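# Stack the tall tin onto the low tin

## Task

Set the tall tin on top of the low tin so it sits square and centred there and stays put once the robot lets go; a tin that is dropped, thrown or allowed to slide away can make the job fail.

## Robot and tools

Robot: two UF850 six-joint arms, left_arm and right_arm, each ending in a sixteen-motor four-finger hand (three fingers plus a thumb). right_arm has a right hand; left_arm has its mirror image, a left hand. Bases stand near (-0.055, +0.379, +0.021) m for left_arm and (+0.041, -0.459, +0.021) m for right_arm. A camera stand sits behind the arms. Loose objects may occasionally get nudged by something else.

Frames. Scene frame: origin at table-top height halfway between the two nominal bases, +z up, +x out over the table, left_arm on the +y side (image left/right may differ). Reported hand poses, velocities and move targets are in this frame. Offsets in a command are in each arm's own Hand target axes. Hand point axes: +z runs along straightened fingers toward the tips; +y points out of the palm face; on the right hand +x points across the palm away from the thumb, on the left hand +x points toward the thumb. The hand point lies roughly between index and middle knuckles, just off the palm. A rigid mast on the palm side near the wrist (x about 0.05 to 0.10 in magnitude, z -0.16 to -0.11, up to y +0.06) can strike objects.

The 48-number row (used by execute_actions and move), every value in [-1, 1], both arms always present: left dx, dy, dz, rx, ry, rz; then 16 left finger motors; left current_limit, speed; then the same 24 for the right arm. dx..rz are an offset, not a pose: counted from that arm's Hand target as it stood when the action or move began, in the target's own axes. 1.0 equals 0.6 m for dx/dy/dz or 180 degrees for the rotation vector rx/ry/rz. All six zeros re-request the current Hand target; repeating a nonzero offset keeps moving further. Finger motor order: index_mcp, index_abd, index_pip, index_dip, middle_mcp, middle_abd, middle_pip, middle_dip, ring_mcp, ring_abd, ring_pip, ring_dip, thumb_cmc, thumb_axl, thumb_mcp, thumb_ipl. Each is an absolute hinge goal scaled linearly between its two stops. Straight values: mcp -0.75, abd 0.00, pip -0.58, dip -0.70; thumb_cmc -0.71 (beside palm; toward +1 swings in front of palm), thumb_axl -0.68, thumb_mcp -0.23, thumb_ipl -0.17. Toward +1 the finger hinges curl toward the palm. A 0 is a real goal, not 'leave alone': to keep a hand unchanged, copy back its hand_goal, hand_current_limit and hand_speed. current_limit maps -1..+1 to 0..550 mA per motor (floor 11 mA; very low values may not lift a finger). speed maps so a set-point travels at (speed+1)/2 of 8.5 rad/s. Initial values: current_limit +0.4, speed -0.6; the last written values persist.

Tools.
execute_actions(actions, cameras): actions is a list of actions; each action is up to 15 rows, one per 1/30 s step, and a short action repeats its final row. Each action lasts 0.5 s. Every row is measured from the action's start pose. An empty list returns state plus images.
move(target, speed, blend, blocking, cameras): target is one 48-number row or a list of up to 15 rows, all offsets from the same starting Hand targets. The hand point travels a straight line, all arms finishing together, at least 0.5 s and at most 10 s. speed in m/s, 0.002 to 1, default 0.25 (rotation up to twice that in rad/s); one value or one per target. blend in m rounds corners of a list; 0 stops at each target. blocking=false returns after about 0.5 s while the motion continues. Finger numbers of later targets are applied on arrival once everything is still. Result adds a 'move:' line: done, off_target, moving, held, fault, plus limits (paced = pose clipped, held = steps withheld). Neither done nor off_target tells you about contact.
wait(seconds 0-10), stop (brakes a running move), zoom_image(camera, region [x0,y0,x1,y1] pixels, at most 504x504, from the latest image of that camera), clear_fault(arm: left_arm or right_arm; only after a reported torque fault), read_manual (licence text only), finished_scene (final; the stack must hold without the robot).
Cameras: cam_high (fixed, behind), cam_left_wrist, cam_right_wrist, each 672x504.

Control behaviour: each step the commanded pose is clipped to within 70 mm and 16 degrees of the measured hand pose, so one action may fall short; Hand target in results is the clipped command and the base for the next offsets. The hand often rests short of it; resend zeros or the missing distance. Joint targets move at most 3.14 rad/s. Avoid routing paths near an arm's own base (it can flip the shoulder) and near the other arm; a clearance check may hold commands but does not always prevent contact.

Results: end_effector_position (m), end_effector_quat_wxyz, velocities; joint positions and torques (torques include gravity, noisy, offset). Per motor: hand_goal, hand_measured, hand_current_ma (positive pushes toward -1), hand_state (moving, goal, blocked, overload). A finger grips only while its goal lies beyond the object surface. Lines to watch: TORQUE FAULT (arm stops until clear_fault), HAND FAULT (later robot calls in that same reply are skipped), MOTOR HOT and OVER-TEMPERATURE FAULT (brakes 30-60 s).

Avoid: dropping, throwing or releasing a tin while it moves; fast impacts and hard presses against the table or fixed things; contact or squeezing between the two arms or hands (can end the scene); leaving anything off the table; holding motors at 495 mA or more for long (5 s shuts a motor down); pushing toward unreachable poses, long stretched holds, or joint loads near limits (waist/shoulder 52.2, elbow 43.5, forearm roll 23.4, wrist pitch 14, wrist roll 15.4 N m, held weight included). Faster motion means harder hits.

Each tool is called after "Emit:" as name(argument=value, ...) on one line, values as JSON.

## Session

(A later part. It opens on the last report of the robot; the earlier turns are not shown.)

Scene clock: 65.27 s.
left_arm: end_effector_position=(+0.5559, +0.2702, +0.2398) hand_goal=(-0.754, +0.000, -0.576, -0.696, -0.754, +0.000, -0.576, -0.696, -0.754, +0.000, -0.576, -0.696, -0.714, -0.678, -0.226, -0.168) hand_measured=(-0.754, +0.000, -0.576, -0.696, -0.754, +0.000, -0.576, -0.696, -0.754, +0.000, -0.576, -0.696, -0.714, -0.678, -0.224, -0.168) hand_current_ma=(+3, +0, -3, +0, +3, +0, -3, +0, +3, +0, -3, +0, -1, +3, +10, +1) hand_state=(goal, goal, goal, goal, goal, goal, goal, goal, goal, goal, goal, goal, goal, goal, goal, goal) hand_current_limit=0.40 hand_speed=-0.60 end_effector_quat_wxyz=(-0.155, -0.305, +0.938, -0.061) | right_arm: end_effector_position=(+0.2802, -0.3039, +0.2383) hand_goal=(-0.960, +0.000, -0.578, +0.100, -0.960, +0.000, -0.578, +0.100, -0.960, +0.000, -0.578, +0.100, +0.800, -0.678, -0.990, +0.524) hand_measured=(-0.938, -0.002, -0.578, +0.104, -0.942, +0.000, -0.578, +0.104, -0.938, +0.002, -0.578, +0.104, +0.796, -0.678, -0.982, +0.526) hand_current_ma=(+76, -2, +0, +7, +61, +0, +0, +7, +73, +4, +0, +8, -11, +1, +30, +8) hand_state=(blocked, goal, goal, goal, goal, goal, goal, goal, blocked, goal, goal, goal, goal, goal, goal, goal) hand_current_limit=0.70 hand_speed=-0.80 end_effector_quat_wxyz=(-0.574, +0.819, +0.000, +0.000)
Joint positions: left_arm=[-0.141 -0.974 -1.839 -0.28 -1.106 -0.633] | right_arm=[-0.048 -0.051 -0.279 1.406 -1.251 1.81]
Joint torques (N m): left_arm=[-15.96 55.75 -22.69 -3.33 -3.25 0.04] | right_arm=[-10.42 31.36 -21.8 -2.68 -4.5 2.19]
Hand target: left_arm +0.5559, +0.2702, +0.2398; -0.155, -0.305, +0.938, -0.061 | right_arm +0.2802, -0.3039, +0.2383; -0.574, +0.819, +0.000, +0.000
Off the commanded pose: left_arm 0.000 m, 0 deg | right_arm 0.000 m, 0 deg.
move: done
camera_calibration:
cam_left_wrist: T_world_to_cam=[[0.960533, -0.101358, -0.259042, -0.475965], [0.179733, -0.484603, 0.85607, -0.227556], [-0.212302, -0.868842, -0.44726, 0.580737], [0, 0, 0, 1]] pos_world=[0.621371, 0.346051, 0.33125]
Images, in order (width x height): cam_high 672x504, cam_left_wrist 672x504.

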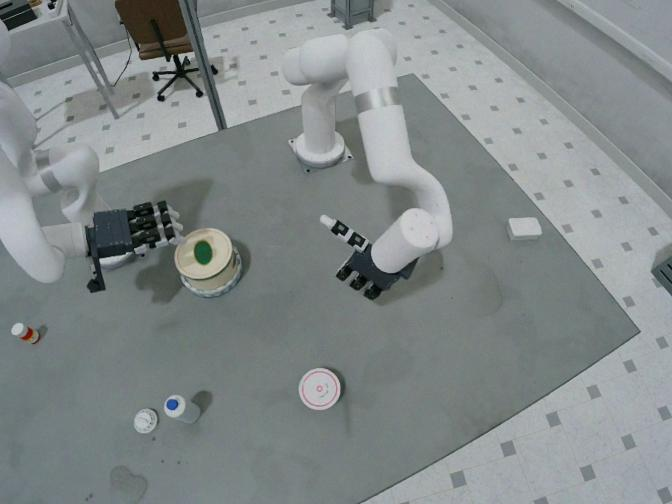

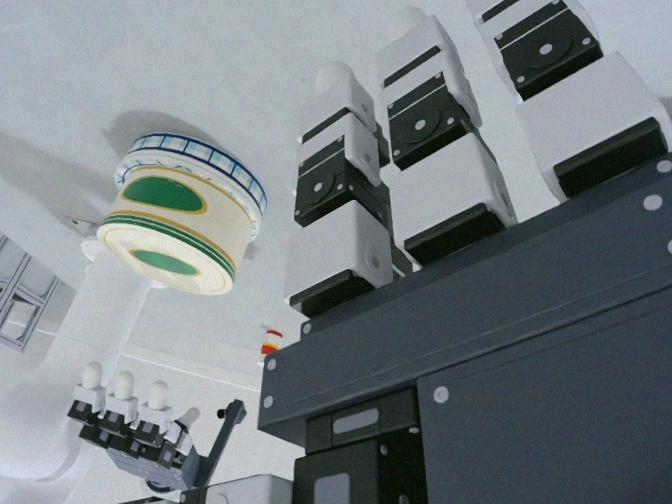

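Emit:
execute_actions(actions=[])

Emit:
zoom_image(camera="cam_high", region=[175, 250, 245, 300])

Emit:
zoom_image(camera="cam_left_wrist", region=[90, 120, 280, 300])

Scene clock: 67.67 s.
left_arm: end_effector_position=(+0.5559, +0.2702, +0.2398) hand_goal=(-0.754, +0.000, -0.576, -0.696, -0.754, +0.000, -0.576, -0.696, -0.754, +0.000, -0.576, -0.696, -0.714, -0.678, -0.226, -0.168) hand_measured=(-0.754, +0.000, -0.576, -0.696, -0.754, +0.000, -0.576, -0.696, -0.754, +0.000, -0.576, -0.696, -0.714, -0.678, -0.224, -0.168) hand_current_ma=(+3, +0, -3, +0, +3, +0, -3, +0, +3, +0, -3, +0, -1, +3, +10, +1) hand_state=(goal, goal, goal, goal, goal, goal, goal, goal, goal, goal, goal, goal, goal, goal, goal, goal) hand_current_limit=0.40 hand_speed=-0.60 end_effector_quat_wxyz=(-0.155, -0.305, +0.938, -0.061) | right_arm: end_effector_position=(+0.2802, -0.3039, +0.2383) hand_goal=(-0.960, +0.000, -0.578, +0.100, -0.960, +0.000, -0.578, +0.100, -0.960, +0.000, -0.578, +0.100, +0.800, -0.678, -0.990, +0.524) hand_measured=(-0.938, -0.002, -0.578, +0.104, -0.942, +0.000, -0.578, +0.104, -0.938, +0.002, -0.578, +0.104, +0.796, -0.678, -0.982, +0.526) hand_current_ma=(+76, -2, +0, +7, +61, +0, +0, +7, +73, +4, +0, +8, -11, +1, +30, +8) hand_state=(blocked, goal, goal, goal, goal, goal, goal, goal, blocked, goal, goal, goal, goal, goal, goal, goal) hand_current_limit=0.70 hand_speed=-0.80 end_effector_quat_wxyz=(-0.574, +0.819, +0.000, +0.000)
Joint positions: left_arm=[-0.141 -0.974 -1.839 -0.28 -1.106 -0.633] | right_arm=[-0.048 -0.051 -0.279 1.406 -1.251 1.81]
Joint velocities: within noise
Joint torques (N m): left_arm=[-15.89 56.3 -22.46 -2.97 -3.25 0.23] | right_arm=[-10.29 31.27 -21.74 -2.68 -4.54 2.17]
Hand target: left_arm +0.5559, +0.2702, +0.2398; -0.155, -0.305, +0.938, -0.061 | right_arm +0.2802, -0.3039, +0.2383; -0.574, +0.819, +0.000, +0.000
Off the commanded pose: left_arm 0.000 m, 0 deg | right_arm 0.000 m, 0 deg.
camera_calibration:
cam_left_wrist: T_world_to_cam=[[0.960533, -0.101358, -0.259042, -0.475965], [0.179733, -0.484603, 0.85607, -0.227556], [-0.212302, -0.868842, -0.44726, 0.580737], [0, 0, 0, 1]] pos_world=[0.621371, 0.346051, 0.33125]
cam_right_wrist: T_world_to_cam=[[-0.77716, -0.231025, -0.585363, 0.320392], [-0.414168, -0.512559, 0.752163, -0.269119], [-0.473801, 0.826989, 0.302657, 0.440274], [0, 0, 0, 1]] pos_world=[0.346138, -0.428022, 0.256715]

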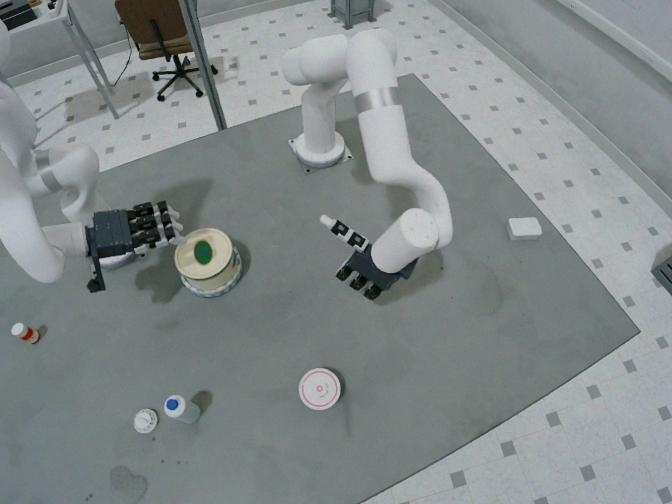

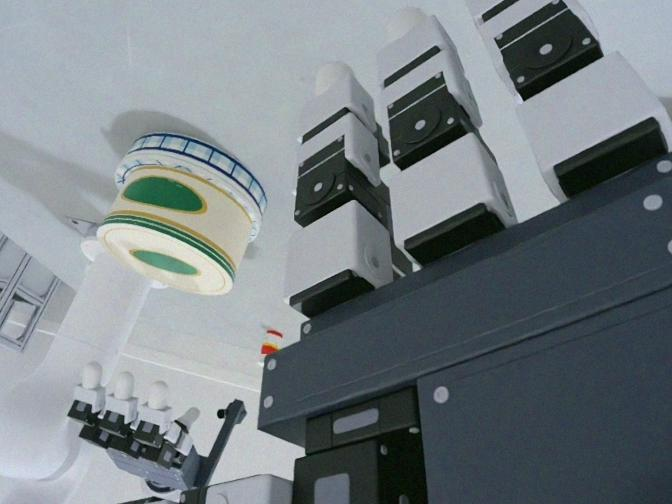

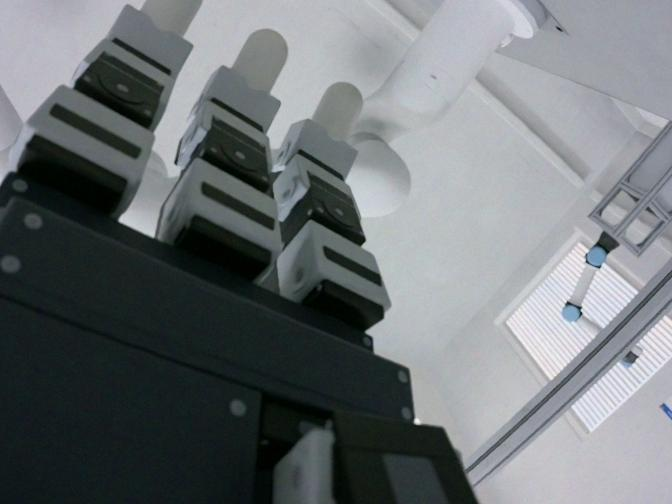

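Scaled by 7.200 from the camera's 672x504 image, which has a finer 960x720 frame.

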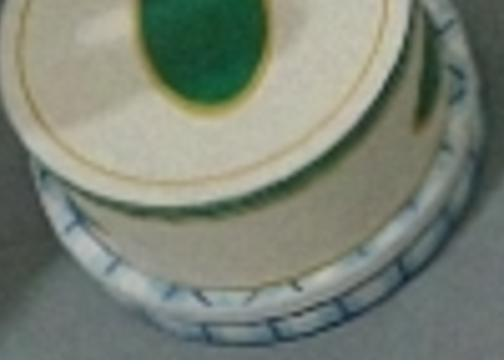

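Scaled by 2.653 from the camera's 672x504 image, which has a finer 960x720 frame.

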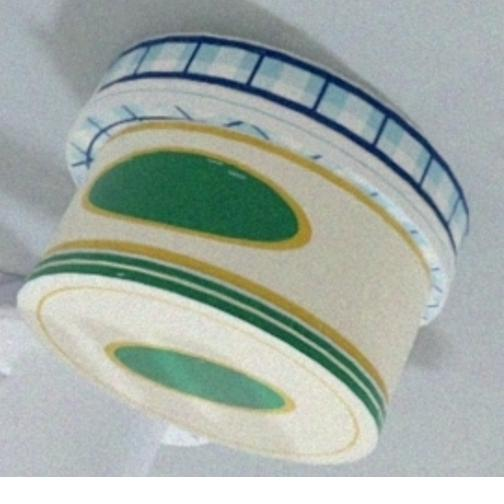

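Emit:
finished_scene()

The scene is finished: the task was done.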